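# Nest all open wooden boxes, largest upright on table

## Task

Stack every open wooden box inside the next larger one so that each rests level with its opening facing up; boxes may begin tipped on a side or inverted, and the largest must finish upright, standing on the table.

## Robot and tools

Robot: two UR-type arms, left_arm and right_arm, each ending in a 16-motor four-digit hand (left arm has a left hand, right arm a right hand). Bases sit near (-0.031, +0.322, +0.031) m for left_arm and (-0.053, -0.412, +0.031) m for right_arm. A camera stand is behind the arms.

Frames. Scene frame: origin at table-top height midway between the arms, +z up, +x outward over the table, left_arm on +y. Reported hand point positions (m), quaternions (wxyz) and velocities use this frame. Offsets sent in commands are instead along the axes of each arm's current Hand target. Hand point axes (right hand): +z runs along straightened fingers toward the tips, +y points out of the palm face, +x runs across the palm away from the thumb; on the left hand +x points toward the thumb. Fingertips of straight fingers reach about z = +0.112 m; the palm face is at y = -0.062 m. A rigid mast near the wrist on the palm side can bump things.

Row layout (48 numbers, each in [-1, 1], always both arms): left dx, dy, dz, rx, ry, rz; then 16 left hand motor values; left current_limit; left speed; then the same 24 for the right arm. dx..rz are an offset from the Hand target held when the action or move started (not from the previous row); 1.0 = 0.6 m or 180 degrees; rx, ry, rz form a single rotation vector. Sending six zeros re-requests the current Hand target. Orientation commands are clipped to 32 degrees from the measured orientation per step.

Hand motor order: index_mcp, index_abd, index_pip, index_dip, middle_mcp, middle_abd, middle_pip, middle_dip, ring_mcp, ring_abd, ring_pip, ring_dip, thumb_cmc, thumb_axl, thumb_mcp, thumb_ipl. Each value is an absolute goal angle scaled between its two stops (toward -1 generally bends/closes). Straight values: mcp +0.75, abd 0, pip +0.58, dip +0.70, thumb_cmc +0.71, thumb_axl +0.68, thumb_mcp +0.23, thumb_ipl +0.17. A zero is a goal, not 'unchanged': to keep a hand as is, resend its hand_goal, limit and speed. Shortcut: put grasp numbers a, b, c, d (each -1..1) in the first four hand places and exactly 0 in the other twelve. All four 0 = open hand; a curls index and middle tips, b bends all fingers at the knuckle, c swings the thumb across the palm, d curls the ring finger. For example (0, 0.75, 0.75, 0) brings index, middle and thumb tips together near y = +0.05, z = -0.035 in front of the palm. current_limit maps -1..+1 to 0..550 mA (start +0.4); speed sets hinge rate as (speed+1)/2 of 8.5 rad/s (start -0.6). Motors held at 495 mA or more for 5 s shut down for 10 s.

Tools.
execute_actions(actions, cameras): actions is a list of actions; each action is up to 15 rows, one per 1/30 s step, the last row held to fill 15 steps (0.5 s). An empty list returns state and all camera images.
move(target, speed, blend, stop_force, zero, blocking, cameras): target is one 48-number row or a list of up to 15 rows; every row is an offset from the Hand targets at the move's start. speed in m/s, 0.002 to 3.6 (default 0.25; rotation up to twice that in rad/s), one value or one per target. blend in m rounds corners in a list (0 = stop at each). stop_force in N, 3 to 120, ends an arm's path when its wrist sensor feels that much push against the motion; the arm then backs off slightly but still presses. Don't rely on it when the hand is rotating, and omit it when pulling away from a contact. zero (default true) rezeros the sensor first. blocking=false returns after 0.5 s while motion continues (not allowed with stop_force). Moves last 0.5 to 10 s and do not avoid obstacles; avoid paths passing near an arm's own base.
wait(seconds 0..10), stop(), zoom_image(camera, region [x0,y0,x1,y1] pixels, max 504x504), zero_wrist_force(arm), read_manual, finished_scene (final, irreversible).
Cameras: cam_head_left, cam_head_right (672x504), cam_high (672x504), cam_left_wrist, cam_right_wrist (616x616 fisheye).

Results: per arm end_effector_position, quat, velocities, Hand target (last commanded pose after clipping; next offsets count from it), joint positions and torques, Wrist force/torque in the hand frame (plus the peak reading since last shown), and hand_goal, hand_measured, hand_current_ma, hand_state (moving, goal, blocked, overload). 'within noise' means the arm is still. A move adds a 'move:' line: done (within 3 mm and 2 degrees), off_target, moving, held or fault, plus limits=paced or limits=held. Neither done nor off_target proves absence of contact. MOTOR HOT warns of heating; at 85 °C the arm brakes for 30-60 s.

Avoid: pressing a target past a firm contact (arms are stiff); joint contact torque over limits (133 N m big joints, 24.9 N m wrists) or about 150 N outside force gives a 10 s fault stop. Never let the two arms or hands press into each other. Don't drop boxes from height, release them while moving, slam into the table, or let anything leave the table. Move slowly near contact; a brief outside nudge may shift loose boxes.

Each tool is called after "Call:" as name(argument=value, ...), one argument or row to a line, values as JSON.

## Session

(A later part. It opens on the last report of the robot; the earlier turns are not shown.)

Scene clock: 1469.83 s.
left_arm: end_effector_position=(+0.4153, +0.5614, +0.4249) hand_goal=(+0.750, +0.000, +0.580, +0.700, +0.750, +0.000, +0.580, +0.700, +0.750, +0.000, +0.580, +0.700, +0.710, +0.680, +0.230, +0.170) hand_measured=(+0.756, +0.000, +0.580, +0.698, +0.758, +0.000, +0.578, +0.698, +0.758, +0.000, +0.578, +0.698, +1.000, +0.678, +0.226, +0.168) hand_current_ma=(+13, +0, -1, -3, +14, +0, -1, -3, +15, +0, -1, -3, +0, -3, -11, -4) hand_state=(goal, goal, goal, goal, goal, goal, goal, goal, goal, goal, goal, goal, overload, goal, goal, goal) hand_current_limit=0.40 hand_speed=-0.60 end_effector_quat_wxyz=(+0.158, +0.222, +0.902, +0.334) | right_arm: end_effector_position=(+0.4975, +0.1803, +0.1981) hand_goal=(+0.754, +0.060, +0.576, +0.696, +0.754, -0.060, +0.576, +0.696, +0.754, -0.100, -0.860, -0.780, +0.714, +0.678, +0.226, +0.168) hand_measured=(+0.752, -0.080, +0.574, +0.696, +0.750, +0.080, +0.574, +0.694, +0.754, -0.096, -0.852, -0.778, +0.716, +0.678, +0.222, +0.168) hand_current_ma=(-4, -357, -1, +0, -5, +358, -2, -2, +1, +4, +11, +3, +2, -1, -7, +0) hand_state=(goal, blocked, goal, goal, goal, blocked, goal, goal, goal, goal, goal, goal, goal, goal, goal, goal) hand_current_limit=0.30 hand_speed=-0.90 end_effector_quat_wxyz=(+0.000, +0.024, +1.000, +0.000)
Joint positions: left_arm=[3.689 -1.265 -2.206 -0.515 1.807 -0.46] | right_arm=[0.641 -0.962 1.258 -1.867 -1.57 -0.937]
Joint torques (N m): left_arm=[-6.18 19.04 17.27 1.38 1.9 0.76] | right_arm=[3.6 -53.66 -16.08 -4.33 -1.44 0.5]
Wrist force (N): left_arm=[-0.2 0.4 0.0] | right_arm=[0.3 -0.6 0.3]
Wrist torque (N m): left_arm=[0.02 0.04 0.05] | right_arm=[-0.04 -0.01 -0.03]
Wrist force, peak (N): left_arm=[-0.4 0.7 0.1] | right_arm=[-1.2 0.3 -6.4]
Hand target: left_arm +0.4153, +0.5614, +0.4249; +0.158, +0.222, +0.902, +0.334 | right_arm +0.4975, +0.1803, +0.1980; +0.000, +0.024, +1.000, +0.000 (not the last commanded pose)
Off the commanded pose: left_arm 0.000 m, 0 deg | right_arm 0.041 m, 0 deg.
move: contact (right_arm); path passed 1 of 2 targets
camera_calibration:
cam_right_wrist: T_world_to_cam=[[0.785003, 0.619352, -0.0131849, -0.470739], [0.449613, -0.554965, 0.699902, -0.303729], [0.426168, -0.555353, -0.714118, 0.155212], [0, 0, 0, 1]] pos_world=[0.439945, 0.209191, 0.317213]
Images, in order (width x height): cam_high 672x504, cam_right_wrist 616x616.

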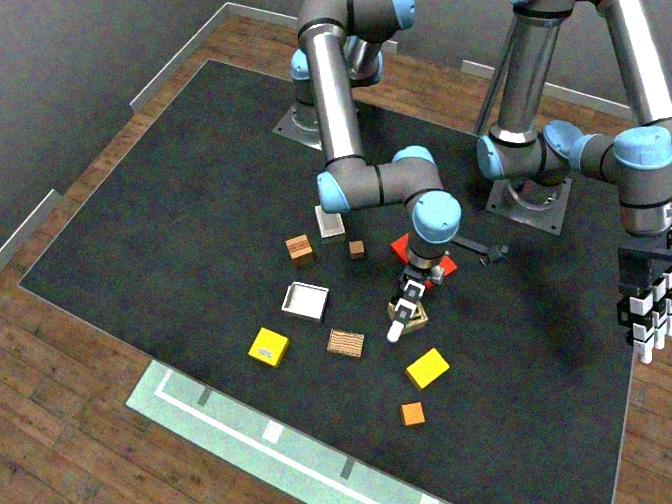

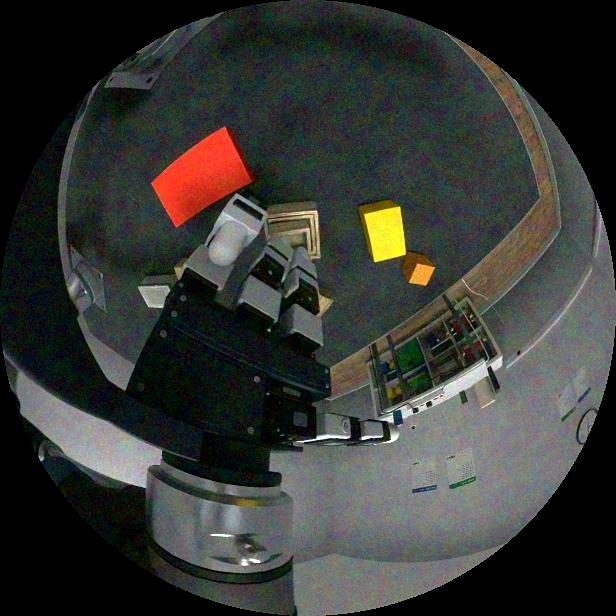

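Call:
move(
  target=[
    [0,0,0,0,0,0, 0,0,0,0,0,0,0,0,0,0,0,0,0,0,0,0,0.4,-0.6, 0.001,0,0.003,0,0,0, 0.754,0.06,0.576,0.696,0.754,-0.06,0.576,0.696,0.754,-0.1,-0.86,-0.78,0.714,0.678,0.226,0.168,0.3,-0.9],
    [0,0,0,0,0,0, 0,0,0,0,0,0,0,0,0,0,0,0,0,0,0,0,0.4,-0.6, 0,-0.001,0.006,0,0,0, 0.754,0.06,0.576,0.696,0.754,-0.06,0.576,0.696,0.754,-0.1,-0.86,-0.78,0.714,0.678,0.226,0.168,0.3,-0.9],
    [0,0,0,0,0,0, 0,0,0,0,0,0,0,0,0,0,0,0,0,0,0,0,0.4,-0.6, -0.001,0,0.009,0,0,0, 0.754,0.06,0.576,0.696,0.754,-0.06,0.576,0.696,0.754,-0.1,-0.86,-0.78,0.714,0.678,0.226,0.168,0.3,-0.9],
    [0,0,0,0,0,0, 0,0,0,0,0,0,0,0,0,0,0,0,0,0,0,0,0.4,-0.6, 0,0.001,0.012,0,0,0, 0.754,0.06,0.576,0.696,0.754,-0.06,0.576,0.696,0.754,-0.1,-0.86,-0.78,0.714,0.678,0.226,0.168,0.3,-0.9],
    [0,0,0,0,0,0, 0,0,0,0,0,0,0,0,0,0,0,0,0,0,0,0,0.4,-0.6, 0,0,0.014,0,0,0, 0.754,0.06,0.576,0.696,0.754,-0.06,0.576,0.696,0.754,-0.1,-0.86,-0.78,0.714,0.678,0.226,0.168,0.3,-0.9],
  ],
  speed=0.02,
  stop_force=7,
  cameras=["cam_high","cam_right_wrist"],
)

Call:
zoom_image(
  camera="cam_right_wrist",
  region=[264, 204, 324, 264],
)

Scene clock: 1497.17 s.
left_arm: end_effector_position=(+0.4153, +0.5614, +0.4249) hand_goal=(+0.750, +0.000, +0.580, +0.700, +0.750, +0.000, +0.580, +0.700, +0.750, +0.000, +0.580, +0.700, +0.710, +0.680, +0.230, +0.170) hand_measured=(+0.756, +0.000, +0.580, +0.698, +0.758, +0.000, +0.578, +0.698, +0.758, +0.000, +0.578, +0.698, +1.000, +0.678, +0.226, +0.168) hand_current_ma=(+13, +0, -1, -3, +14, +0, -1, -3, +15, +0, -1, -3, +0, -3, -11, -4) hand_state=(goal, goal, goal, goal, goal, goal, goal, goal, goal, goal, goal, goal, overload, goal, goal, goal) hand_current_limit=0.40 hand_speed=-0.60 end_effector_quat_wxyz=(+0.158, +0.222, +0.902, +0.334) | right_arm: end_effector_position=(+0.4972, +0.1802, +0.1965) hand_goal=(+0.754, +0.060, +0.576, +0.696, +0.754, -0.060, +0.576, +0.696, +0.754, -0.100, -0.860, -0.780, +0.714, +0.678, +0.226, +0.168) hand_measured=(+0.752, -0.080, +0.576, +0.696, +0.750, +0.080, +0.574, +0.694, +0.754, -0.096, -0.852, -0.778, +0.716, +0.678, +0.222, +0.168) hand_current_ma=(-3, -357, +0, +1, -4, +357, -2, -2, +1, +4, +11, +3, +2, -1, -7, +0) hand_state=(goal, blocked, goal, goal, goal, blocked, goal, goal, goal, goal, goal, goal, goal, goal, goal, goal) hand_current_limit=0.30 hand_speed=-0.90 end_effector_quat_wxyz=(+0.000, +0.024, +1.000, +0.000)
Joint positions: left_arm=[3.689 -1.265 -2.206 -0.515 1.807 -0.46] | right_arm=[0.641 -0.962 1.262 -1.872 -1.57 -0.936]
Joint torques (N m): left_arm=[-7.48 18.46 16.07 1.54 1.93 0.8] | right_arm=[6.73 -53.2 -29.6 -4.07 -0.79 1.27]
Wrist force (N): left_arm=[-0.4 0.2 0.0] | right_arm=[0.0 -0.4 -0.7]
Wrist torque (N m): left_arm=[0.01 0.06 0.03] | right_arm=[0.05 -0.03 -0.06]
Wrist force, peak (N): left_arm=[-0.5 0.7 0.1] | right_arm=[-1.3 0.3 -7.1]
Hand target: left_arm +0.4153, +0.5614, +0.4249; +0.158, +0.222, +0.902, +0.334 | right_arm +0.4972, +0.1802, +0.1965; +0.000, +0.024, +1.000, +0.000 (not the last commanded pose)
Off the commanded pose: left_arm 0.000 m, 0 deg | right_arm 0.007 m, 0 deg.
move: contact (right_arm); path passed 0 of 5 targets
camera_calibration:
cam_right_wrist: T_world_to_cam=[[0.785139, 0.619186, -0.0128919, -0.470518], [0.449357, -0.555222, 0.699862, -0.302408], [0.426186, -0.555282, -0.714162, 0.154077], [0, 0, 0, 1]] pos_world=[0.439646, 0.208991, 0.315614]
Images, in order (width x height): cam_high 672x504, cam_right_wrist 616x616.

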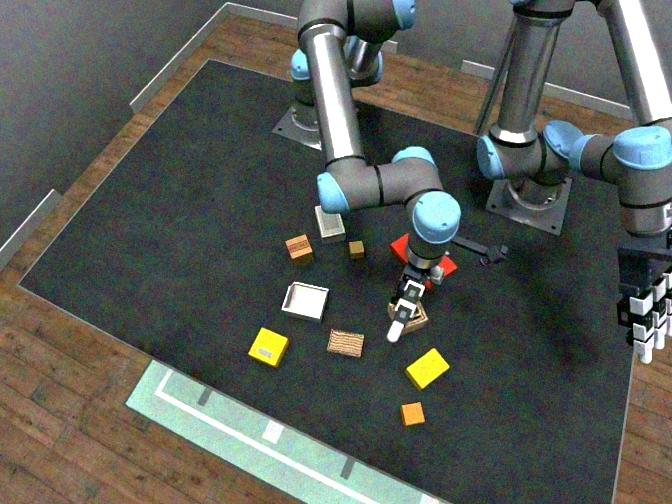

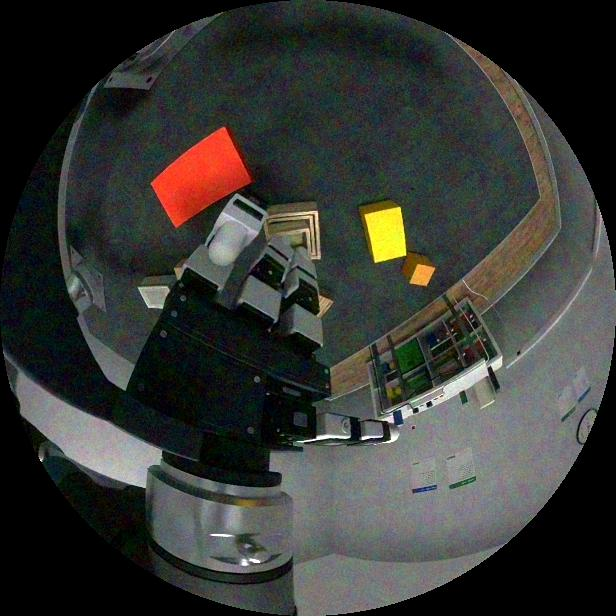

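Scaled by 8.400 from the camera's 616x616 image, which has a finer 880x880 frame.

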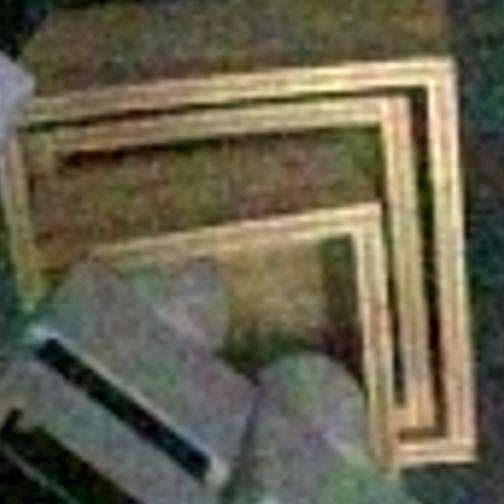

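Call:
move(
  target=[
    [0,0,0,0,0,0, 0,0,0,0,0,0,0,0,0,0,0,0,0,0,0,0,0.4,-0.6, -0.0027,0.0003,-0.0033,0,0,0, 0.754,0.06,0.576,0.696,0.754,-0.06,0.576,0.696,0.754,-0.1,-0.86,-0.78,0.714,0.678,0.226,0.168,0.3,-0.9],
    [0,0,0,0,0,0, 0,0,0,0,0,0,0,0,0,0,0,0,0,0,0,0,0.4,-0.6, -0.0027,0.0003,0.0683,0,0,0, 0.754,0.06,0.576,0.696,0.754,-0.06,0.576,0.696,0.754,-0.1,-0.86,-0.78,0.714,0.678,0.226,0.168,0.3,-0.9],
  ],
  speed=0.02,
  stop_force=5,
  cameras=["cam_high","cam_right_wrist","cam_head_right","cam_head_left"],
)

Call:
zoom_image(
  camera="cam_right_wrist",
  region=[264, 204, 324, 264],
)

Call:
zoom_image(
  camera="cam_head_left",
  region=[270, 215, 330, 275],
)

Scene clock: 1561.03 s.
left_arm: end_effector_position=(+0.4153, +0.5614, +0.4249) hand_goal=(+0.750, +0.000, +0.580, +0.700, +0.750, +0.000, +0.580, +0.700, +0.750, +0.000, +0.580, +0.700, +0.710, +0.680, +0.230, +0.170) hand_measured=(+0.756, +0.000, +0.580, +0.698, +0.758, +0.000, +0.578, +0.698, +0.758, +0.000, +0.578, +0.698, +1.000, +0.678, +0.226, +0.168) hand_current_ma=(+13, +0, -1, -3, +14, +0, -1, -3, +15, +0, -1, -3, +0, -3, -11, -4) hand_state=(goal, goal, goal, goal, goal, goal, goal, goal, goal, goal, goal, goal, overload, goal, goal, goal) hand_current_limit=0.40 hand_speed=-0.60 end_effector_quat_wxyz=(+0.158, +0.222, +0.902, +0.334) | right_arm: end_effector_position=(+0.4988, +0.1804, +0.1960) hand_goal=(+0.754, +0.060, +0.576, +0.696, +0.754, -0.060, +0.576, +0.696, +0.754, -0.100, -0.860, -0.780, +0.714, +0.678, +0.226, +0.168) hand_measured=(+0.750, -0.080, +0.576, +0.698, +0.750, +0.080, +0.574, +0.694, +0.754, -0.096, -0.852, -0.778, +0.716, +0.678, +0.222, +0.168) hand_current_ma=(-5, -357, +0, +2, -7, +357, -2, -2, +1, +4, +11, +3, +2, -1, -7, +0) hand_state=(goal, blocked, goal, goal, goal, blocked, goal, goal, goal, goal, goal, goal, goal, goal, goal, goal) hand_current_limit=0.30 hand_speed=-0.90 end_effector_quat_wxyz=(+0.000, +0.024, +1.000, +0.000)
Joint positions: left_arm=[3.689 -1.265 -2.206 -0.515 1.807 -0.46] | right_arm=[0.64 -0.959 1.258 -1.871 -1.57 -0.938]
Joint torques (N m): left_arm=[-6.59 18.72 17.14 1.25 1.92 0.72] | right_arm=[-7.15 -54.2 -18 -4.36 -0.77 -0.52]
Wrist force (N): left_arm=[-0.1 0.3 0.2] | right_arm=[0.1 -0.7 0.1]
Wrist torque (N m): left_arm=[0.01 0.03 0.06] | right_arm=[-0.04 0.01 0.08]
Wrist force, peak (N): left_arm=[-0.5 0.7 0.2] | right_arm=[-0.3 0.7 -7.2]
Hand target: left_arm +0.4153, +0.5614, +0.4249; +0.158, +0.222, +0.902, +0.334 | right_arm +0.4988, +0.1804, +0.1960; +0.000, +0.024, +1.000, +0.000 (not the last commanded pose)
Off the commanded pose: left_arm 0.000 m, 0 deg | right_arm 0.040 m, 0 deg.
move: contact (right_arm); path passed 1 of 2 targets
camera_calibration:
cam_right_wrist: T_world_to_cam=[[0.785047, 0.619305, -0.0127338, -0.471939], [0.44934, -0.555205, 0.699887, -0.302669], [0.426374, -0.555166, -0.714141, 0.153036], [0, 0, 0, 1]] pos_world=[0.441245, 0.209191, 0.315114]
Images, in order (width x height): cam_head_left 672x504, cam_head_right 672x504, cam_high 672x504, cam_right_wrist 616x616.

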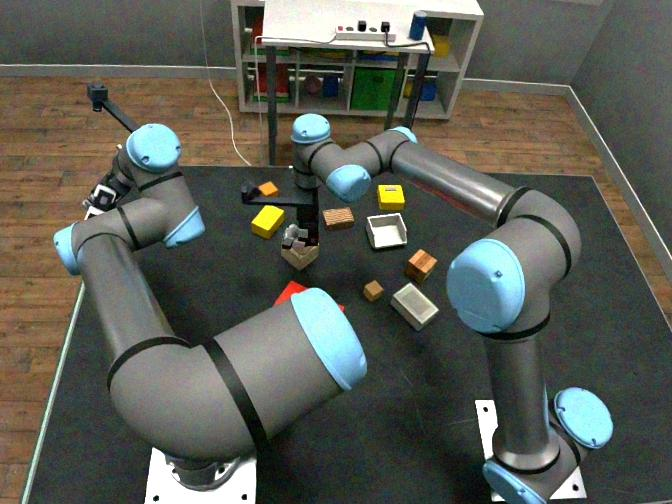

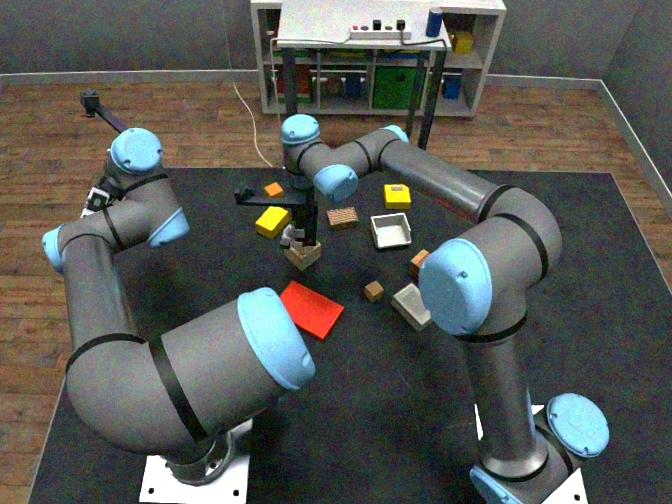

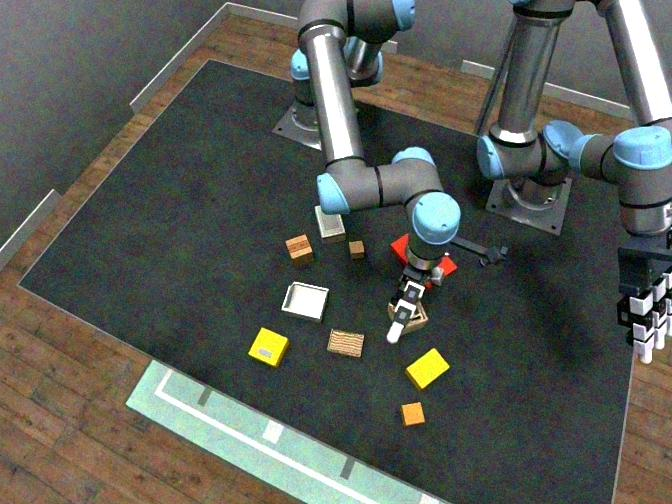

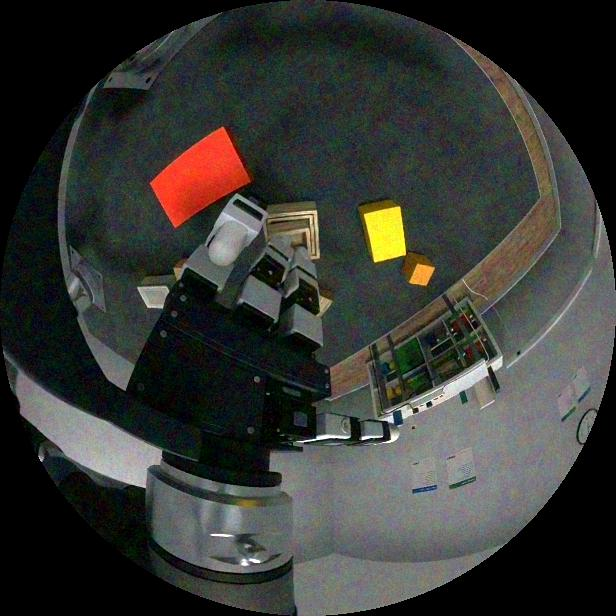

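Scaled by 8.400 from the camera's 616x616 image, which has a finer 880x880 frame.

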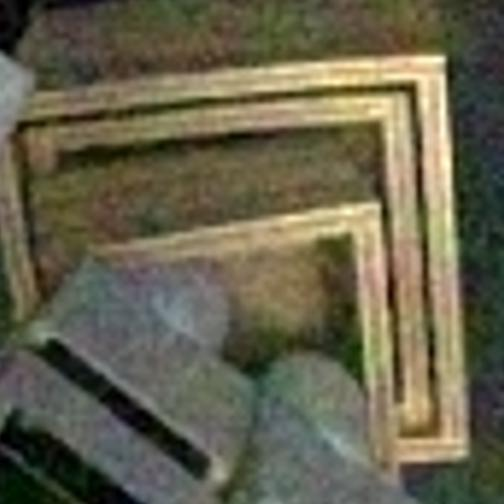

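Scaled by 8.400.

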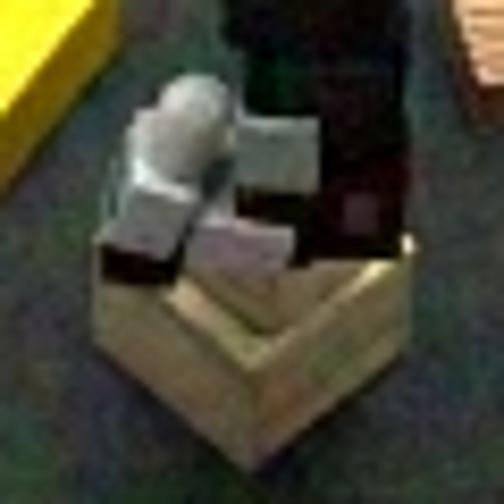

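Call:
zoom_image(
  camera="cam_right_wrist",
  region=[266, 206, 316, 256],
)

Call:
zoom_image(
  camera="cam_high",
  region=[380, 285, 440, 345],
)

Scaled by 10.080 from the camera's 616x616 image, which has a finer 880x880 frame.

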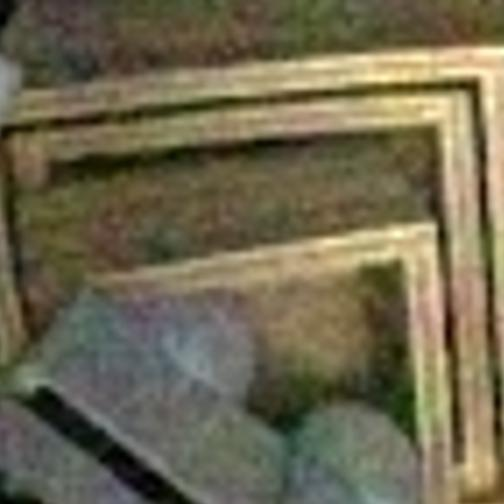

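Scaled by 8.400.

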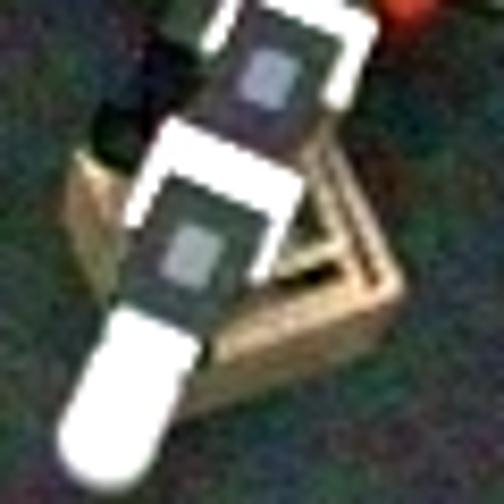

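Call:
move(
  target=[0,0,0,0,0,0, 0,0,0,0,0,0,0,0,0,0,0,0,0,0,0,0,0.4,-0.6, 0.004,0.0002,-0.065,0,0,0, 0.754,0.06,0.576,0.696,0.754,-0.06,0.576,0.696,0.754,-0.1,-0.86,-0.78,0.714,0.678,0.226,0.168,0.3,-0.9],
  speed=0.1,
  cameras=["cam_high","cam_right_wrist","cam_head_right"],
)

Call:
zoom_image(
  camera="cam_right_wrist",
  region=[262, 196, 322, 256],
)

Call:
zoom_image(
  camera="cam_high",
  region=[380, 285, 440, 345],
)

Call:
zoom_image(
  camera="cam_head_right",
  region=[270, 205, 340, 275],
)

Scene clock: 1586.50 s.
left_arm: end_effector_position=(+0.4153, +0.5614, +0.4249) hand_goal=(+0.750, +0.000, +0.580, +0.700, +0.750, +0.000, +0.580, +0.700, +0.750, +0.000, +0.580, +0.700, +0.710, +0.680, +0.230, +0.170) hand_measured=(+0.756, +0.000, +0.580, +0.698, +0.758, +0.000, +0.578, +0.698, +0.758, +0.000, +0.578, +0.698, +1.000, +0.678, +0.226, +0.168) hand_current_ma=(+13, +0, -1, -3, +14, +0, -1, -3, +15, +0, -1, -3, +0, -3, -11, -4) hand_state=(goal, goal, goal, goal, goal, goal, goal, goal, goal, goal, goal, goal, overload, goal, goal, goal) hand_current_limit=0.40 hand_speed=-0.60 end_effector_quat_wxyz=(+0.158, +0.222, +0.902, +0.334) | right_arm: end_effector_position=(+0.4964, +0.1806, +0.2350) hand_goal=(+0.754, +0.060, +0.576, +0.696, +0.754, -0.060, +0.576, +0.696, +0.754, -0.100, -0.860, -0.780, +0.714, +0.678, +0.226, +0.168) hand_measured=(+0.750, -0.080, +0.576, +0.698, +0.750, +0.080, +0.574, +0.694, +0.754, -0.096, -0.852, -0.778, +0.716, +0.678, +0.222, +0.168) hand_current_ma=(-4, -357, +0, +2, -7, +357, -2, -2, +1, +4, +11, +3, +2, -1, -7, +0) hand_state=(goal, blocked, goal, goal, goal, blocked, goal, goal, goal, goal, goal, goal, goal, goal, goal, goal) hand_current_limit=0.30 hand_speed=-0.90 end_effector_quat_wxyz=(+0.000, +0.024, +1.000, +0.001)
Joint positions: left_arm=[3.689 -1.265 -2.206 -0.515 1.807 -0.46] | right_arm=[0.642 -0.987 1.202 -1.786 -1.57 -0.936]
Joint torques (N m): left_arm=[-6.46 18.38 16.52 1.28 1.71 0.7] | right_arm=[4.83 -40.33 -19.07 -2.98 0.12 0.29]
Wrist force (N): left_arm=[-0.5 0.3 0.3] | right_arm=[0.4 -0.6 0.3]
Wrist torque (N m): left_arm=[-0.01 0.09 0.02] | right_arm=[-0.02 -0.04 -0.02]
Wrist force, peak (N): left_arm=[-0.5 0.4 0.6] | right_arm=[0.1 -0.8 1.4]
Hand target: left_arm +0.4153, +0.5614, +0.4249; +0.158, +0.222, +0.902, +0.334 | right_arm +0.4964, +0.1806, +0.2350; +0.000, +0.024, +1.000, +0.000
Off the commanded pose: left_arm 0.000 m, 0 deg | right_arm 0.000 m, 0 deg.
move: done
camera_calibration:
cam_right_wrist: T_world_to_cam=[[0.785111, 0.619226, -0.0126365, -0.469728], [0.449231, -0.555293, 0.699887, -0.328709], [0.426371, -0.555165, -0.714142, 0.182024], [0, 0, 0, 1]] pos_world=[0.438846, 0.209391, 0.354114]
Images, in order (width x height): cam_head_right 672x504, cam_high 672x504, cam_right_wrist 616x616.

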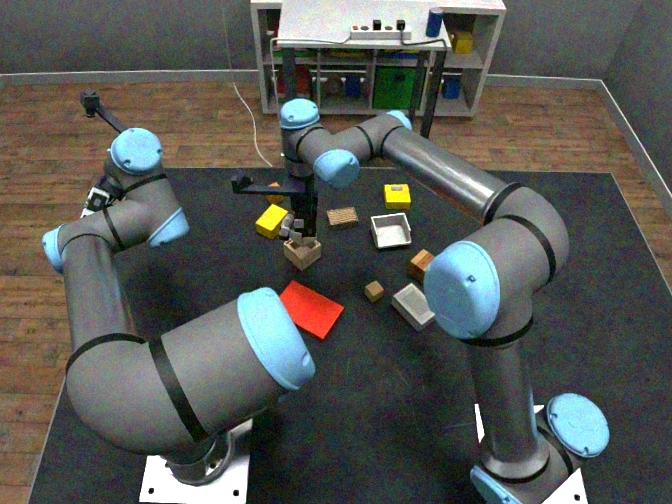

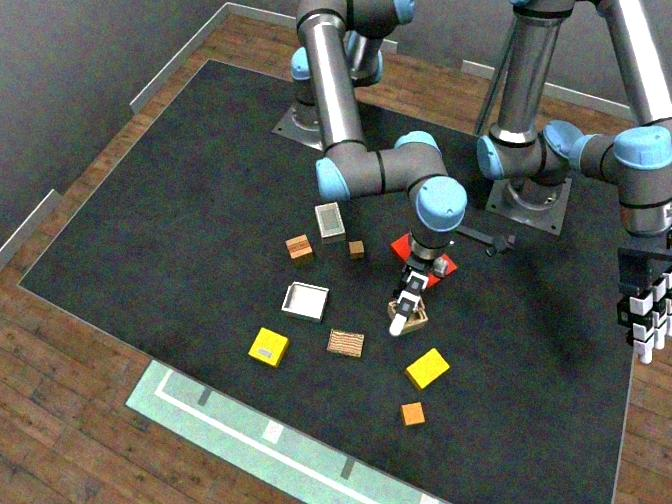

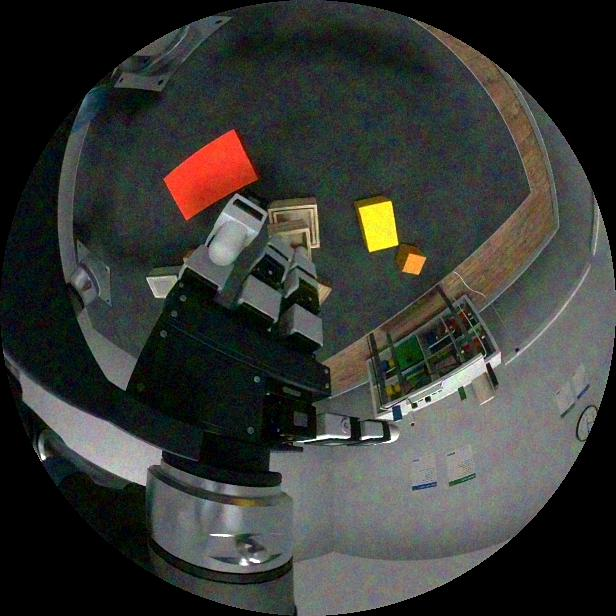

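Scaled by 8.400 from the camera's 616x616 image, which has a finer 880x880 frame.

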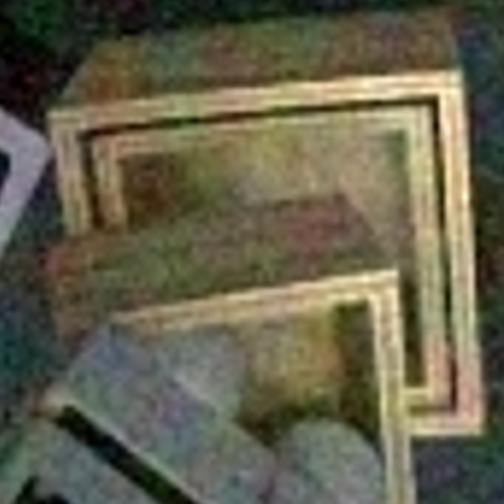

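Scaled by 8.400.

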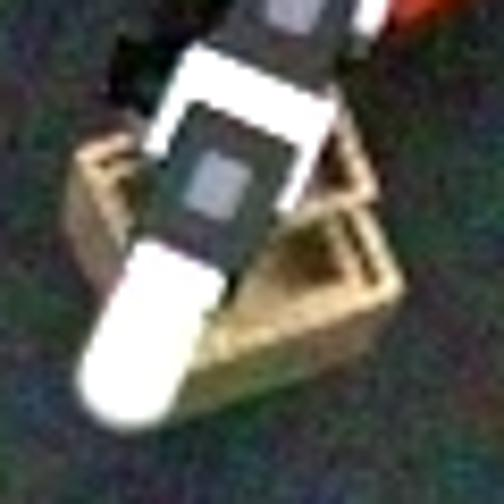

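Scaled by 7.200.

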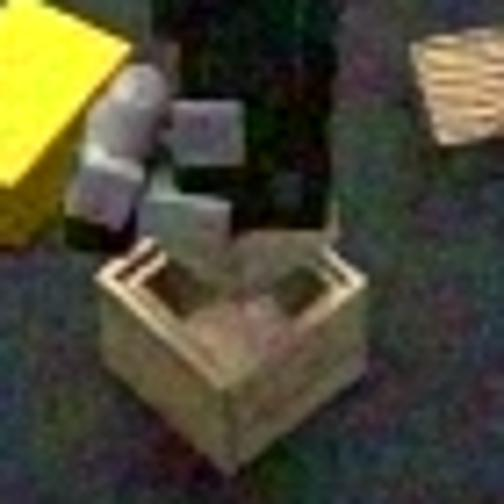

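Call:
execute_actions(
  actions=[],
  cameras=["cam_right_wrist", "cam_high"],
)

Scene clock: 1634.70 s.
left_arm: end_effector_position=(+0.4153, +0.5614, +0.4249) hand_goal=(+0.750, +0.000, +0.580, +0.700, +0.750, +0.000, +0.580, +0.700, +0.750, +0.000, +0.580, +0.700, +0.710, +0.680, +0.230, +0.170) hand_measured=(+0.756, +0.000, +0.580, +0.698, +0.758, +0.000, +0.578, +0.698, +0.758, +0.000, +0.578, +0.698, +1.000, +0.678, +0.226, +0.168) hand_current_ma=(+13, +0, -1, -3, +14, +0, -1, -3, +15, +0, -1, -3, +0, -3, -11, -4) hand_state=(goal, goal, goal, goal, goal, goal, goal, goal, goal, goal, goal, goal, overload, goal, goal, goal) hand_current_limit=0.40 hand_speed=-0.60 end_effector_quat_wxyz=(+0.158, +0.222, +0.902, +0.334) | right_arm: end_effector_position=(+0.4964, +0.1806, +0.2350) hand_goal=(+0.754, +0.060, +0.576, +0.696, +0.754, -0.060, +0.576, +0.696, +0.754, -0.100, -0.860, -0.780, +0.714, +0.678, +0.226, +0.168) hand_measured=(+0.750, -0.080, +0.576, +0.698, +0.750, +0.080, +0.574, +0.694, +0.754, -0.096, -0.852, -0.778, +0.716, +0.678, +0.222, +0.168) hand_current_ma=(-4, -357, +0, +2, -7, +358, -2, -2, +1, +4, +11, +3, +2, -1, -7, +0) hand_state=(goal, blocked, goal, goal, goal, blocked, goal, goal, goal, goal, goal, goal, goal, goal, goal, goal) hand_current_limit=0.30 hand_speed=-0.90 end_effector_quat_wxyz=(+0.000, +0.024, +1.000, +0.000)
Joint positions: left_arm=[3.689 -1.265 -2.206 -0.515 1.807 -0.46] | right_arm=[0.642 -0.987 1.202 -1.786 -1.57 -0.936]
Joint velocities: within noise
Joint torques (N m): left_arm=[-7.49 18.03 15.61 1.33 1.74 0.64] | right_arm=[-6.04 -37.31 -28.33 -0.21 -0.65 -0.26]
Wrist force (N): left_arm=[-0.4 0.5 -0.3] | right_arm=[0.2 -0.7 0.2]
Wrist torque (N m): left_arm=[0.06 0.06 0.03] | right_arm=[-0.03 -0.01 -0.04]
Wrist force, peak (N): left_arm=[-0.6 0.2 0.4] | right_arm=[0.3 -1.0 0.4]
Hand target: left_arm +0.4153, +0.5614, +0.4249; +0.158, +0.222, +0.902, +0.334 | right_arm +0.4964, +0.1806, +0.2350; +0.000, +0.024, +1.000, +0.000
Off the commanded pose: left_arm 0.000 m, 0 deg | right_arm 0.000 m, 0 deg.
camera_calibration:
cam_right_wrist: T_world_to_cam=[[0.785106, 0.619228, -0.0128352, -0.469656], [0.449337, -0.555198, 0.699894, -0.328778], [0.426268, -0.555259, -0.714131, 0.182084], [0, 0, 0, 1]] pos_world=[0.438846, 0.209391, 0.354114]
Images, in order (width x height): cam_high 672x504, cam_right_wrist 616x616.

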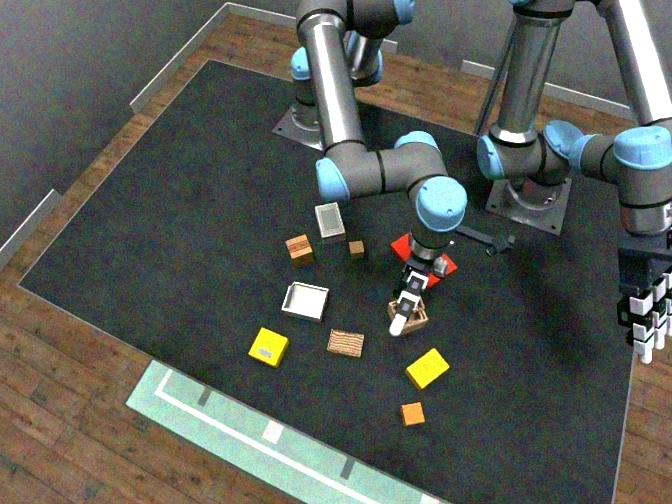

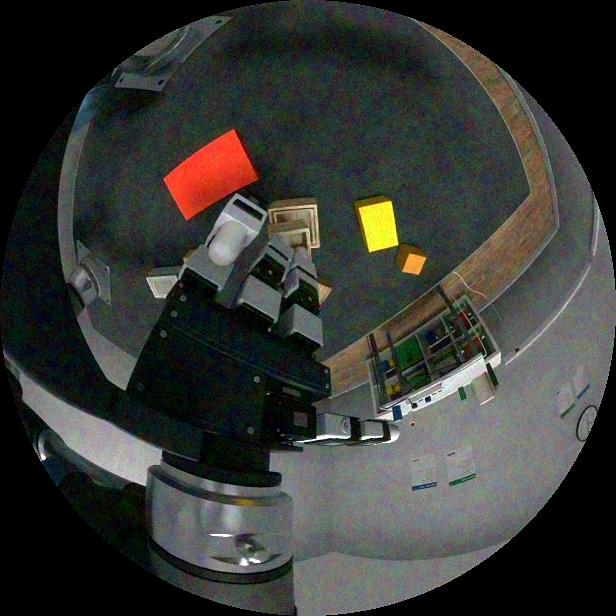

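Call:
move(
  target=[
    [0,0,0,0,0,0,0,0,0,0,0,0,0,0,0,0,0,0,0,0,0,0,0.4,-0.6,0,0,-0.0333,0,0,0,0.754,0.06,0.576,0.696,0.754,-0.06,0.576,0.696,0.754,-0.1,-0.86,-0.78,0.714,0.678,0.226,0.168,0.3,-0.9],
    [0,0,0,0,0,0,0,0,0,0,0,0,0,0,0,0,0,0,0,0,0,0,0.4,-0.6,0.0656,-0.22935,-0.0333,0,0,0,0.754,0.06,0.576,0.696,0.754,-0.06,0.576,0.696,0.754,-0.1,-0.86,-0.78,0.714,0.678,0.226,0.168,0.3,-0.9],
    [0,0,0,0,0,0,0,0,0,0,0,0,0,0,0,0,0,0,0,0,0,0,0.4,-0.6,0.0656,-0.22935,0.1083,0,0,0,0.754,0.06,0.576,0.696,0.754,-0.06,0.576,0.696,0.754,-0.1,-0.86,-0.78,0.714,0.678,0.226,0.168,0.3,-0.9],
  ],
  blend=[0.02, 0.02, 0],
  speed=0.15,
  cameras=["cam_right_wrist"],
)

Call:
move(
  target=[0,0,0,0,0,0,0,0,0,0,0,0,0,0,0,0,0,0,0,0,0,0,0.4,-0.6,0,0,0.0417,0,0,0,0.754,0.06,0.576,0.696,0.754,-0.06,0.576,0.696,0.754,-0.1,-0.86,-0.78,0.714,0.678,0.226,0.168,0.3,-0.9],
  stop_force=4,
  speed=0.03,
  cameras=["cam_right_wrist", "cam_high"],
)

Scene clock: 1644.43 s.
left_arm: end_effector_position=(+0.4153, +0.5614, +0.4249) hand_goal=(+0.750, +0.000, +0.580, +0.700, +0.750, +0.000, +0.580, +0.700, +0.750, +0.000, +0.580, +0.700, +0.710, +0.680, +0.230, +0.170) hand_measured=(+0.756, +0.000, +0.580, +0.698, +0.758, +0.000, +0.578, +0.698, +0.758, +0.000, +0.578, +0.698, +1.000, +0.678, +0.226, +0.168) hand_current_ma=(+13, +0, -1, -3, +14, +0, -1, -3, +15, +0, -1, -3, +0, -3, -11, -4) hand_state=(goal, goal, goal, goal, goal, goal, goal, goal, goal, goal, goal, goal, overload, goal, goal, goal) hand_current_limit=0.40 hand_speed=-0.60 end_effector_quat_wxyz=(+0.158, +0.222, +0.902, +0.334) | right_arm: end_effector_position=(+0.4506, +0.0450, +0.1699) hand_goal=(+0.754, +0.060, +0.576, +0.696, +0.754, -0.060, +0.576, +0.696, +0.754, -0.100, -0.860, -0.780, +0.714, +0.678, +0.226, +0.168) hand_measured=(+0.752, -0.080, +0.576, +0.698, +0.750, +0.080, +0.574, +0.694, +0.754, -0.096, -0.852, -0.778, +0.716, +0.678, +0.222, +0.168) hand_current_ma=(-3, -357, +0, +2, -5, +358, -2, -2, +1, +4, +11, +3, +2, -1, -7, +0) hand_state=(goal, blocked, goal, goal, goal, blocked, goal, goal, goal, goal, goal, goal, goal, goal, goal, goal) hand_current_limit=0.30 hand_speed=-0.90 end_effector_quat_wxyz=(+0.000, +0.024, +1.000, +0.000)
Joint positions: left_arm=[3.689 -1.265 -2.206 -0.515 1.807 -0.46] | right_arm=[0.496 -1.213 1.724 -2.083 -1.57 -1.082]
Joint torques (N m): left_arm=[-7.93 18.45 16.51 1.27 1.7 0.8] | right_arm=[9.01 -30.35 -17.5 -3.96 2.19 1.07]
Wrist force (N): left_arm=[-0.4 0.4 0.2] | right_arm=[0.5 -0.7 0.2]
Wrist torque (N m): left_arm=[0.03 0.07 0.04] | right_arm=[-0.04 -0.06 0.07]
Wrist force, peak (N): left_arm=[-0.6 0.6 0.3] | right_arm=[0.2 -0.5 2.5]
Hand target: left_arm +0.4153, +0.5614, +0.4249; +0.158, +0.222, +0.902, +0.334 | right_arm +0.4506, +0.0450, +0.1698; +0.000, +0.024, +1.000, +0.000
Off the commanded pose: left_arm 0.000 m, 0 deg | right_arm 0.000 m, 0 deg.
move: done; blend cut to 0.01 m at target 1
camera_calibration:
cam_right_wrist: T_world_to_cam=[[0.785106, 0.619228, -0.0128351, -0.350628], [0.449337, -0.555198, 0.699894, -0.337865], [0.426268, -0.555259, -0.714131, 0.0798798], [0, 0, 0, 1]] pos_world=[0.393046, 0.0738911, 0.289014]
Images, in order (width x height): cam_right_wrist 616x616.

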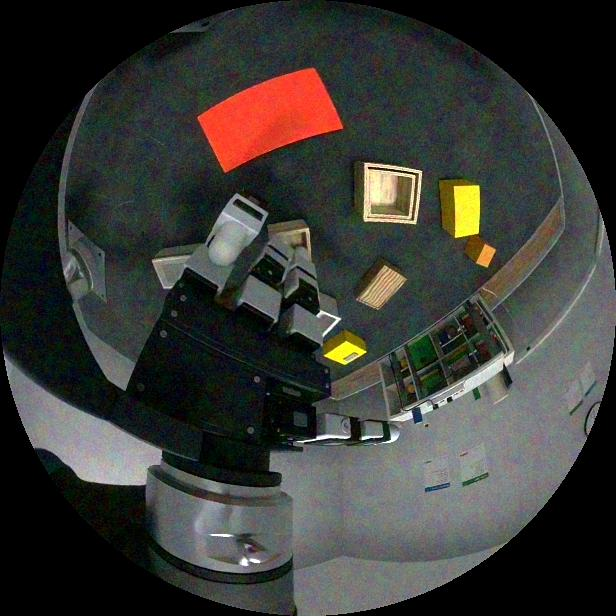

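Scene clock: 1646.07 s.
left_arm: end_effector_position=(+0.4153, +0.5614, +0.4249) hand_goal=(+0.750, +0.000, +0.580, +0.700, +0.750, +0.000, +0.580, +0.700, +0.750, +0.000, +0.580, +0.700, +0.710, +0.680, +0.230, +0.170) hand_measured=(+0.756, +0.000, +0.580, +0.698, +0.758, +0.000, +0.578, +0.698, +0.758, +0.000, +0.578, +0.698, +1.000, +0.678, +0.226, +0.168) hand_current_ma=(+13, +0, -1, -3, +14, +0, -1, -3, +15, +0, -1, -3, +0, -3, -11, -4) hand_state=(goal, goal, goal, goal, goal, goal, goal, goal, goal, goal, goal, goal, overload, goal, goal, goal) hand_current_limit=0.40 hand_speed=-0.60 end_effector_quat_wxyz=(+0.158, +0.222, +0.902, +0.334) | right_arm: end_effector_position=(+0.4506, +0.0450, +0.1520) hand_goal=(+0.754, +0.060, +0.576, +0.696, +0.754, -0.060, +0.576, +0.696, +0.754, -0.100, -0.860, -0.780, +0.714, +0.678, +0.226, +0.168) hand_measured=(+0.756, -0.086, +0.578, +0.698, +0.754, +0.078, +0.576, +0.694, +0.754, -0.096, -0.852, -0.778, +0.716, +0.678, +0.222, +0.168) hand_current_ma=(+1, -357, +1, +2, +1, +358, +0, -2, +1, +4, +11, +3, +2, -1, -7, +0) hand_state=(goal, blocked, goal, goal, goal, blocked, goal, goal, goal, goal, goal, goal, goal, goal, goal, goal) hand_current_limit=0.30 hand_speed=-0.90 end_effector_quat_wxyz=(+0.000, +0.024, +1.000, +0.000)
Joint positions: left_arm=[3.689 -1.265 -2.206 -0.515 1.807 -0.46] | right_arm=[0.496 -1.191 1.745 -2.126 -1.57 -1.082]
Joint torques (N m): left_arm=[-7.72 18.21 17.45 1.34 1.95 0.75] | right_arm=[4.55 -33.49 -27.21 -4.39 1.1 1.33]
Wrist force (N): left_arm=[-0.5 0.4 0.1] | right_arm=[0.2 -0.6 0.3]
Wrist torque (N m): left_arm=[0.03 0.08 0.02] | right_arm=[-0.05 -0.04 0.05]
Wrist force, peak (N): left_arm=[-0.6 0.4 0.2] | right_arm=[2.4 -2.0 -9.6]
Hand target: left_arm +0.4153, +0.5614, +0.4249; +0.158, +0.222, +0.902, +0.334 | right_arm +0.4506, +0.0450, +0.1520; +0.000, +0.024, +1.000, +0.000 (not the last commanded pose)
Off the commanded pose: left_arm 0.000 m, 0 deg | right_arm 0.007 m, 0 deg.
move: contact (right_arm)
camera_calibration:
cam_right_wrist: T_world_to_cam=[[0.785071, 0.619272, -0.012889, -0.350833], [0.449397, -0.555149, 0.699894, -0.325364], [0.426269, -0.555259, -0.71413, 0.0670961], [0, 0, 0, 1]] pos_world=[0.393045, 0.0738912, 0.271114]
Images, in order (width x height): cam_high 672x504, cam_right_wrist 616x616.

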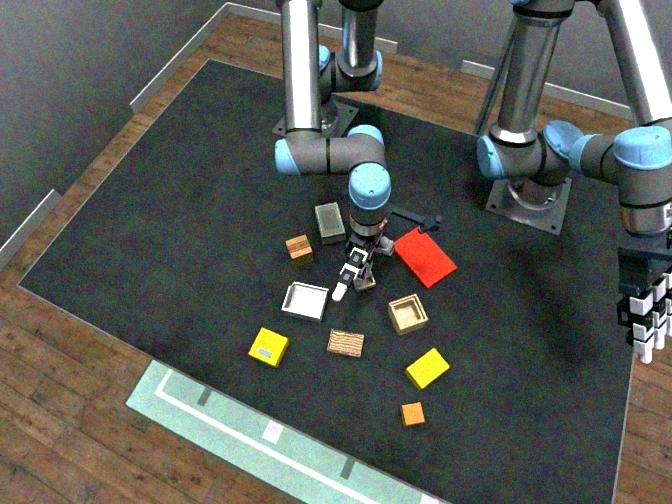

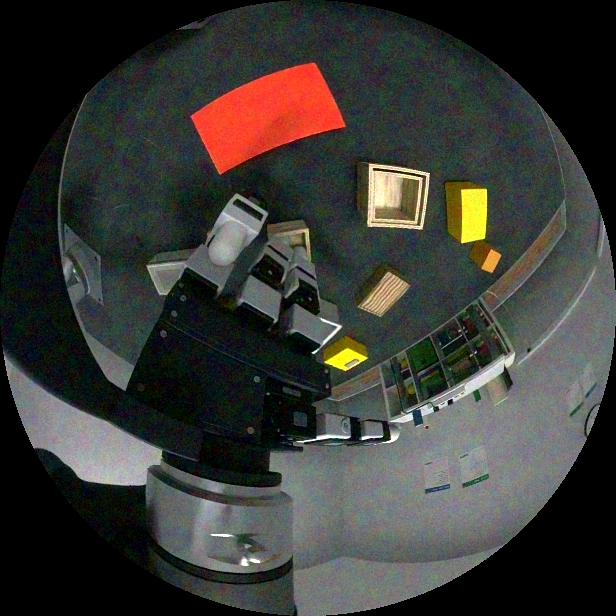

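Call:
move(
  target=[0,0,0,0,0,0,0,0,0,0,0,0,0,0,0,0,0,0,0,0,0,0,0.4,-0.6,0,0,0,0,0,0,0.754,-0.06,0.576,0.696,0.754,0.06,0.576,0.696,0.754,-0.1,-0.86,-0.78,0.714,0.678,0.226,0.168,0.3,-0.9],
  cameras=["cam_right_wrist"],
)

Call:
zoom_image(
  camera="cam_right_wrist",
  region=[200, 140, 460, 340],
)

Scene clock: 1649.00 s.
left_arm: end_effector_position=(+0.4153, +0.5614, +0.4249) hand_goal=(+0.750, +0.000, +0.580, +0.700, +0.750, +0.000, +0.580, +0.700, +0.750, +0.000, +0.580, +0.700, +0.710, +0.680, +0.230, +0.170) hand_measured=(+0.756, +0.000, +0.580, +0.698, +0.758, +0.000, +0.578, +0.698, +0.758, +0.000, +0.578, +0.698, +1.000, +0.678, +0.226, +0.168) hand_current_ma=(+13, +0, -1, -3, +14, +0, -1, -3, +15, +0, -1, -3, +0, -3, -11, -4) hand_state=(goal, goal, goal, goal, goal, goal, goal, goal, goal, goal, goal, goal, overload, goal, goal, goal) hand_current_limit=0.40 hand_speed=-0.60 end_effector_quat_wxyz=(+0.158, +0.222, +0.902, +0.334) | right_arm: end_effector_position=(+0.4506, +0.0450, +0.1520) hand_goal=(+0.754, -0.060, +0.576, +0.696, +0.754, +0.060, +0.576, +0.696, +0.754, -0.100, -0.860, -0.780, +0.714, +0.678, +0.226, +0.168) hand_measured=(+0.756, -0.096, +0.578, +0.698, +0.754, +0.084, +0.576, +0.694, +0.754, -0.096, -0.852, -0.778, +0.716, +0.678, +0.222, +0.168) hand_current_ma=(+1, -74, +1, +2, +1, +46, +0, -2, +1, +4, +11, +3, +2, -1, -7, +0) hand_state=(goal, blocked, goal, goal, goal, blocked, goal, goal, goal, goal, goal, goal, goal, goal, goal, goal) hand_current_limit=0.30 hand_speed=-0.90 end_effector_quat_wxyz=(+0.000, +0.024, +1.000, +0.000)
Joint positions: left_arm=[3.689 -1.265 -2.206 -0.515 1.807 -0.46] | right_arm=[0.496 -1.191 1.745 -2.126 -1.57 -1.082]
Joint torques (N m): left_arm=[-7.82 18.63 16.2 1.57 1.7 0.39] | right_arm=[-7 -31.47 -27.88 -4.46 1.27 1.2]
Wrist force (N): left_arm=[-0.2 0.3 0.2] | right_arm=[0.3 -0.5 0.3]
Wrist torque (N m): left_arm=[0.00 0.05 0.05] | right_arm=[-0.03 -0.06 0.07]
Wrist force, peak (N): left_arm=[-0.5 0.6 0.0] | right_arm=[0.5 -0.9 0.3]
Hand target: left_arm +0.4153, +0.5614, +0.4249; +0.158, +0.222, +0.902, +0.334 | right_arm +0.4506, +0.0450, +0.1520; +0.000, +0.024, +1.000, +0.000
Off the commanded pose: left_arm 0.000 m, 0 deg | right_arm 0.000 m, 0 deg.
move: done
camera_calibration:
cam_right_wrist: T_world_to_cam=[[0.785106, 0.619228, -0.0128351, -0.350858], [0.449337, -0.555198, 0.699894, -0.325337], [0.426268, -0.555259, -0.714131, 0.0670968], [0, 0, 0, 1]] pos_world=[0.393046, 0.0738911, 0.271114]
Images, in order (width x height): cam_right_wrist 616x616.

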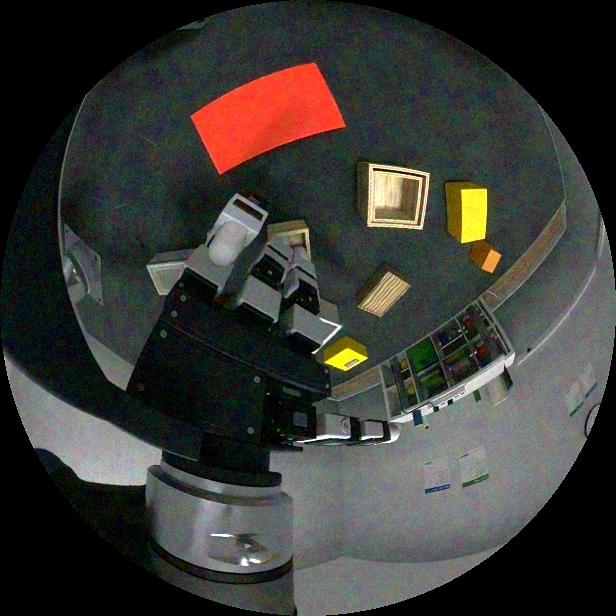

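Scaled by 1.938 from the camera's 616x616 image, which has a finer 880x880 frame.

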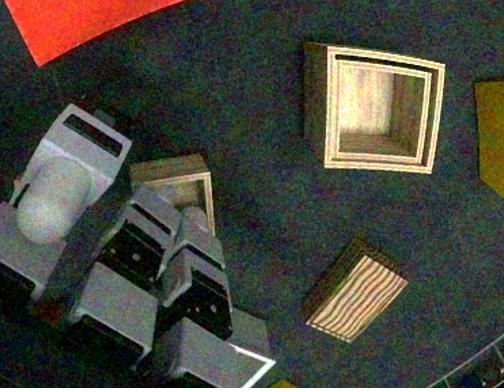

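Call:
move(
  target=[0,0,0,0,0,0,0,0,0,0,0,0,0,0,0,0,0,0,0,0,0,0,0.4,-0.6,0,0,0.0167,0,0,0,0.754,-0.08,0.576,0.696,0.754,0.08,0.576,0.696,0.754,-0.1,-0.86,-0.78,0.714,0.678,0.226,0.168,0.3,-0.9],
  stop_force=3,
  speed=0.03,
)

Call:
move(
  target=[0,0,0,0,0,0,0,0,0,0,0,0,0,0,0,0,0,0,0,0,0,0,0.4,-0.6,0,0,0,0,0,0,0.754,0.06,0.576,0.696,0.754,-0.06,0.576,0.696,0.754,-0.1,-0.86,-0.78,0.714,0.678,0.226,0.168,0.4,-0.95],
  cameras=["cam_right_wrist"],
)

Call:
zoom_image(
  camera="cam_right_wrist",
  region=[200, 140, 460, 340],
)

Scene clock: 1667.13 s.
left_arm: end_effector_position=(+0.4153, +0.5614, +0.4249) hand_goal=(+0.750, +0.000, +0.580, +0.700, +0.750, +0.000, +0.580, +0.700, +0.750, +0.000, +0.580, +0.700, +0.710, +0.680, +0.230, +0.170) hand_measured=(+0.756, +0.000, +0.580, +0.698, +0.758, +0.000, +0.578, +0.698, +0.758, +0.000, +0.578, +0.698, +1.000, +0.678, +0.226, +0.168) hand_current_ma=(+13, +0, -1, -3, +14, +0, -1, -3, +15, +0, -1, -3, +0, -3, -11, -4) hand_state=(goal, goal, goal, goal, goal, goal, goal, goal, goal, goal, goal, goal, overload, goal, goal, goal) hand_current_limit=0.40 hand_speed=-0.60 end_effector_quat_wxyz=(+0.158, +0.222, +0.902, +0.334) | right_arm: end_effector_position=(+0.4508, +0.0451, +0.1510) hand_goal=(+0.754, -0.080, +0.576, +0.696, +0.754, +0.080, +0.576, +0.696, +0.754, -0.100, -0.860, -0.780, +0.714, +0.678, +0.226, +0.168) hand_measured=(+0.756, -0.104, +0.578, +0.698, +0.754, +0.082, +0.576, +0.694, +0.754, -0.096, -0.852, -0.778, +0.716, +0.678, +0.222, +0.168) hand_current_ma=(+1, -44, +2, +2, +1, +1, +1, -2, +1, +4, +11, +3, +2, -1, -7, +0) hand_state=(goal, blocked, goal, goal, goal, goal, goal, goal, goal, goal, goal, goal, goal, goal, goal, goal) hand_current_limit=0.30 hand_speed=-0.90 end_effector_quat_wxyz=(+0.000, +0.024, +1.000, +0.001)
Joint positions: left_arm=[3.689 -1.265 -2.206 -0.515 1.807 -0.46] | right_arm=[0.496 -1.19 1.746 -2.129 -1.57 -1.082]
Joint torques (N m): left_arm=[-8.45 18.86 16.36 1.43 1.67 0.7] | right_arm=[-7.21 -42.74 -23.54 -4.18 1.22 1.38]
Wrist force (N): left_arm=[-0.2 0.6 0.3] | right_arm=[0.4 -0.8 0.5]
Wrist torque (N m): left_arm=[0.04 0.04 0.04] | right_arm=[-0.07 -0.07 0.07]
Wrist force, peak (N): left_arm=[-0.1 0.8 0.0] | right_arm=[2.3 -1.3 -7.8]
Hand target: left_arm +0.4153, +0.5614, +0.4249; +0.158, +0.222, +0.902, +0.334 | right_arm +0.4508, +0.0451, +0.1511; +0.001, +0.024, +1.000, +0.001 (not the last commanded pose)
Off the commanded pose: left_arm 0.000 m, 0 deg | right_arm 0.009 m, 0 deg.
move: contact (right_arm)

Scene clock: 1667.63 s.
left_arm: end_effector_position=(+0.4153, +0.5614, +0.4249) hand_goal=(+0.750, +0.000, +0.580, +0.700, +0.750, +0.000, +0.580, +0.700, +0.750, +0.000, +0.580, +0.700, +0.710, +0.680, +0.230, +0.170) hand_measured=(+0.756, +0.000, +0.580, +0.698, +0.758, +0.000, +0.578, +0.698, +0.758, +0.000, +0.578, +0.698, +1.000, +0.678, +0.226, +0.168) hand_current_ma=(+13, +0, -1, -3, +14, +0, -1, -3, +15, +0, -1, -3, +0, -3, -11, -4) hand_state=(goal, goal, goal, goal, goal, goal, goal, goal, goal, goal, goal, goal, overload, goal, goal, goal) hand_current_limit=0.40 hand_speed=-0.60 end_effector_quat_wxyz=(+0.158, +0.222, +0.902, +0.334) | right_arm: end_effector_position=(+0.4508, +0.0451, +0.1511) hand_goal=(+0.754, +0.060, +0.576, +0.696, +0.754, -0.060, +0.576, +0.696, +0.754, -0.100, -0.860, -0.780, +0.714, +0.678, +0.226, +0.168) hand_measured=(+0.756, -0.098, +0.578, +0.698, +0.754, +0.076, +0.576, +0.694, +0.754, -0.096, -0.852, -0.778, +0.716, +0.678, +0.222, +0.168) hand_current_ma=(+1, -333, +2, +2, +1, +257, +1, -2, +1, +4, +11, +3, +2, -1, -7, +0) hand_state=(goal, moving, goal, goal, goal, moving, goal, goal, goal, goal, goal, goal, goal, goal, goal, goal) hand_current_limit=0.40 hand_speed=-0.95 end_effector_quat_wxyz=(+0.001, +0.024, +1.000, +0.001)
Joint positions: left_arm=[3.689 -1.265 -2.206 -0.515 1.807 -0.46] | right_arm=[0.496 -1.19 1.746 -2.129 -1.57 -1.082]
Joint torques (N m): left_arm=[-7.8 17.91 16.58 1.64 1.68 0.71] | right_arm=[-7.05 -44.22 -22.56 -4.26 1.14 1.21]
Wrist force (N): left_arm=[-0.3 0.4 0.3] | right_arm=[0.4 -0.6 0.4]
Wrist torque (N m): left_arm=[0.01 0.06 0.03] | right_arm=[-0.04 -0.06 0.07]
Wrist force, peak (N): left_arm=[-0.6 0.4 0.1] | right_arm=[0.4 -0.9 0.2]
Hand target: left_arm +0.4153, +0.5614, +0.4249; +0.158, +0.222, +0.902, +0.334 | right_arm +0.4508, +0.0451, +0.1511; +0.001, +0.024, +1.000, +0.001
Off the commanded pose: left_arm 0.000 m, 0 deg | right_arm 0.000 m, 0 deg.
move: done
camera_calibration:
cam_right_wrist: T_world_to_cam=[[0.785114, 0.619225, -0.012526, -0.351035], [0.44915, -0.555318, 0.699919, -0.324677], [0.426451, -0.555142, -0.714112, 0.0663262], [0, 0, 0, 1]] pos_world=[0.393146, 0.0738912, 0.270215]
Images, in order (width x height): cam_right_wrist 616x616.

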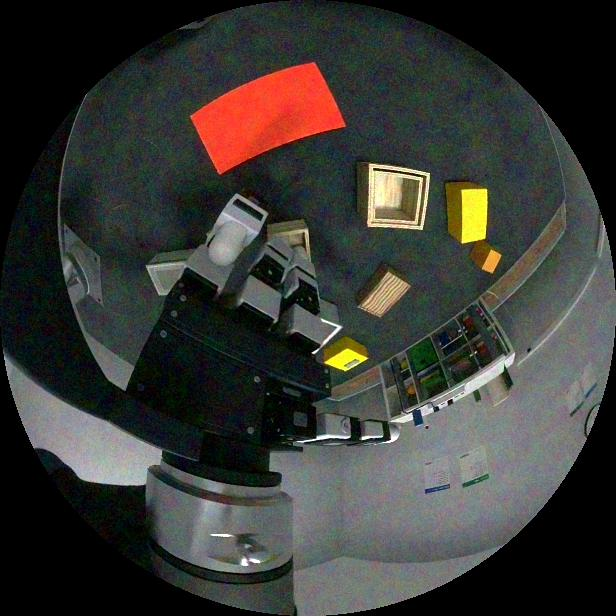

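Scaled by 1.938 from the camera's 616x616 image, which has a finer 880x880 frame.

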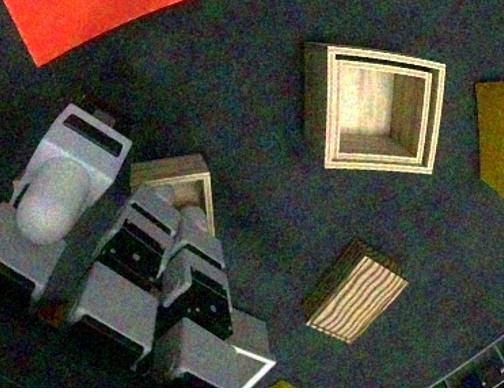

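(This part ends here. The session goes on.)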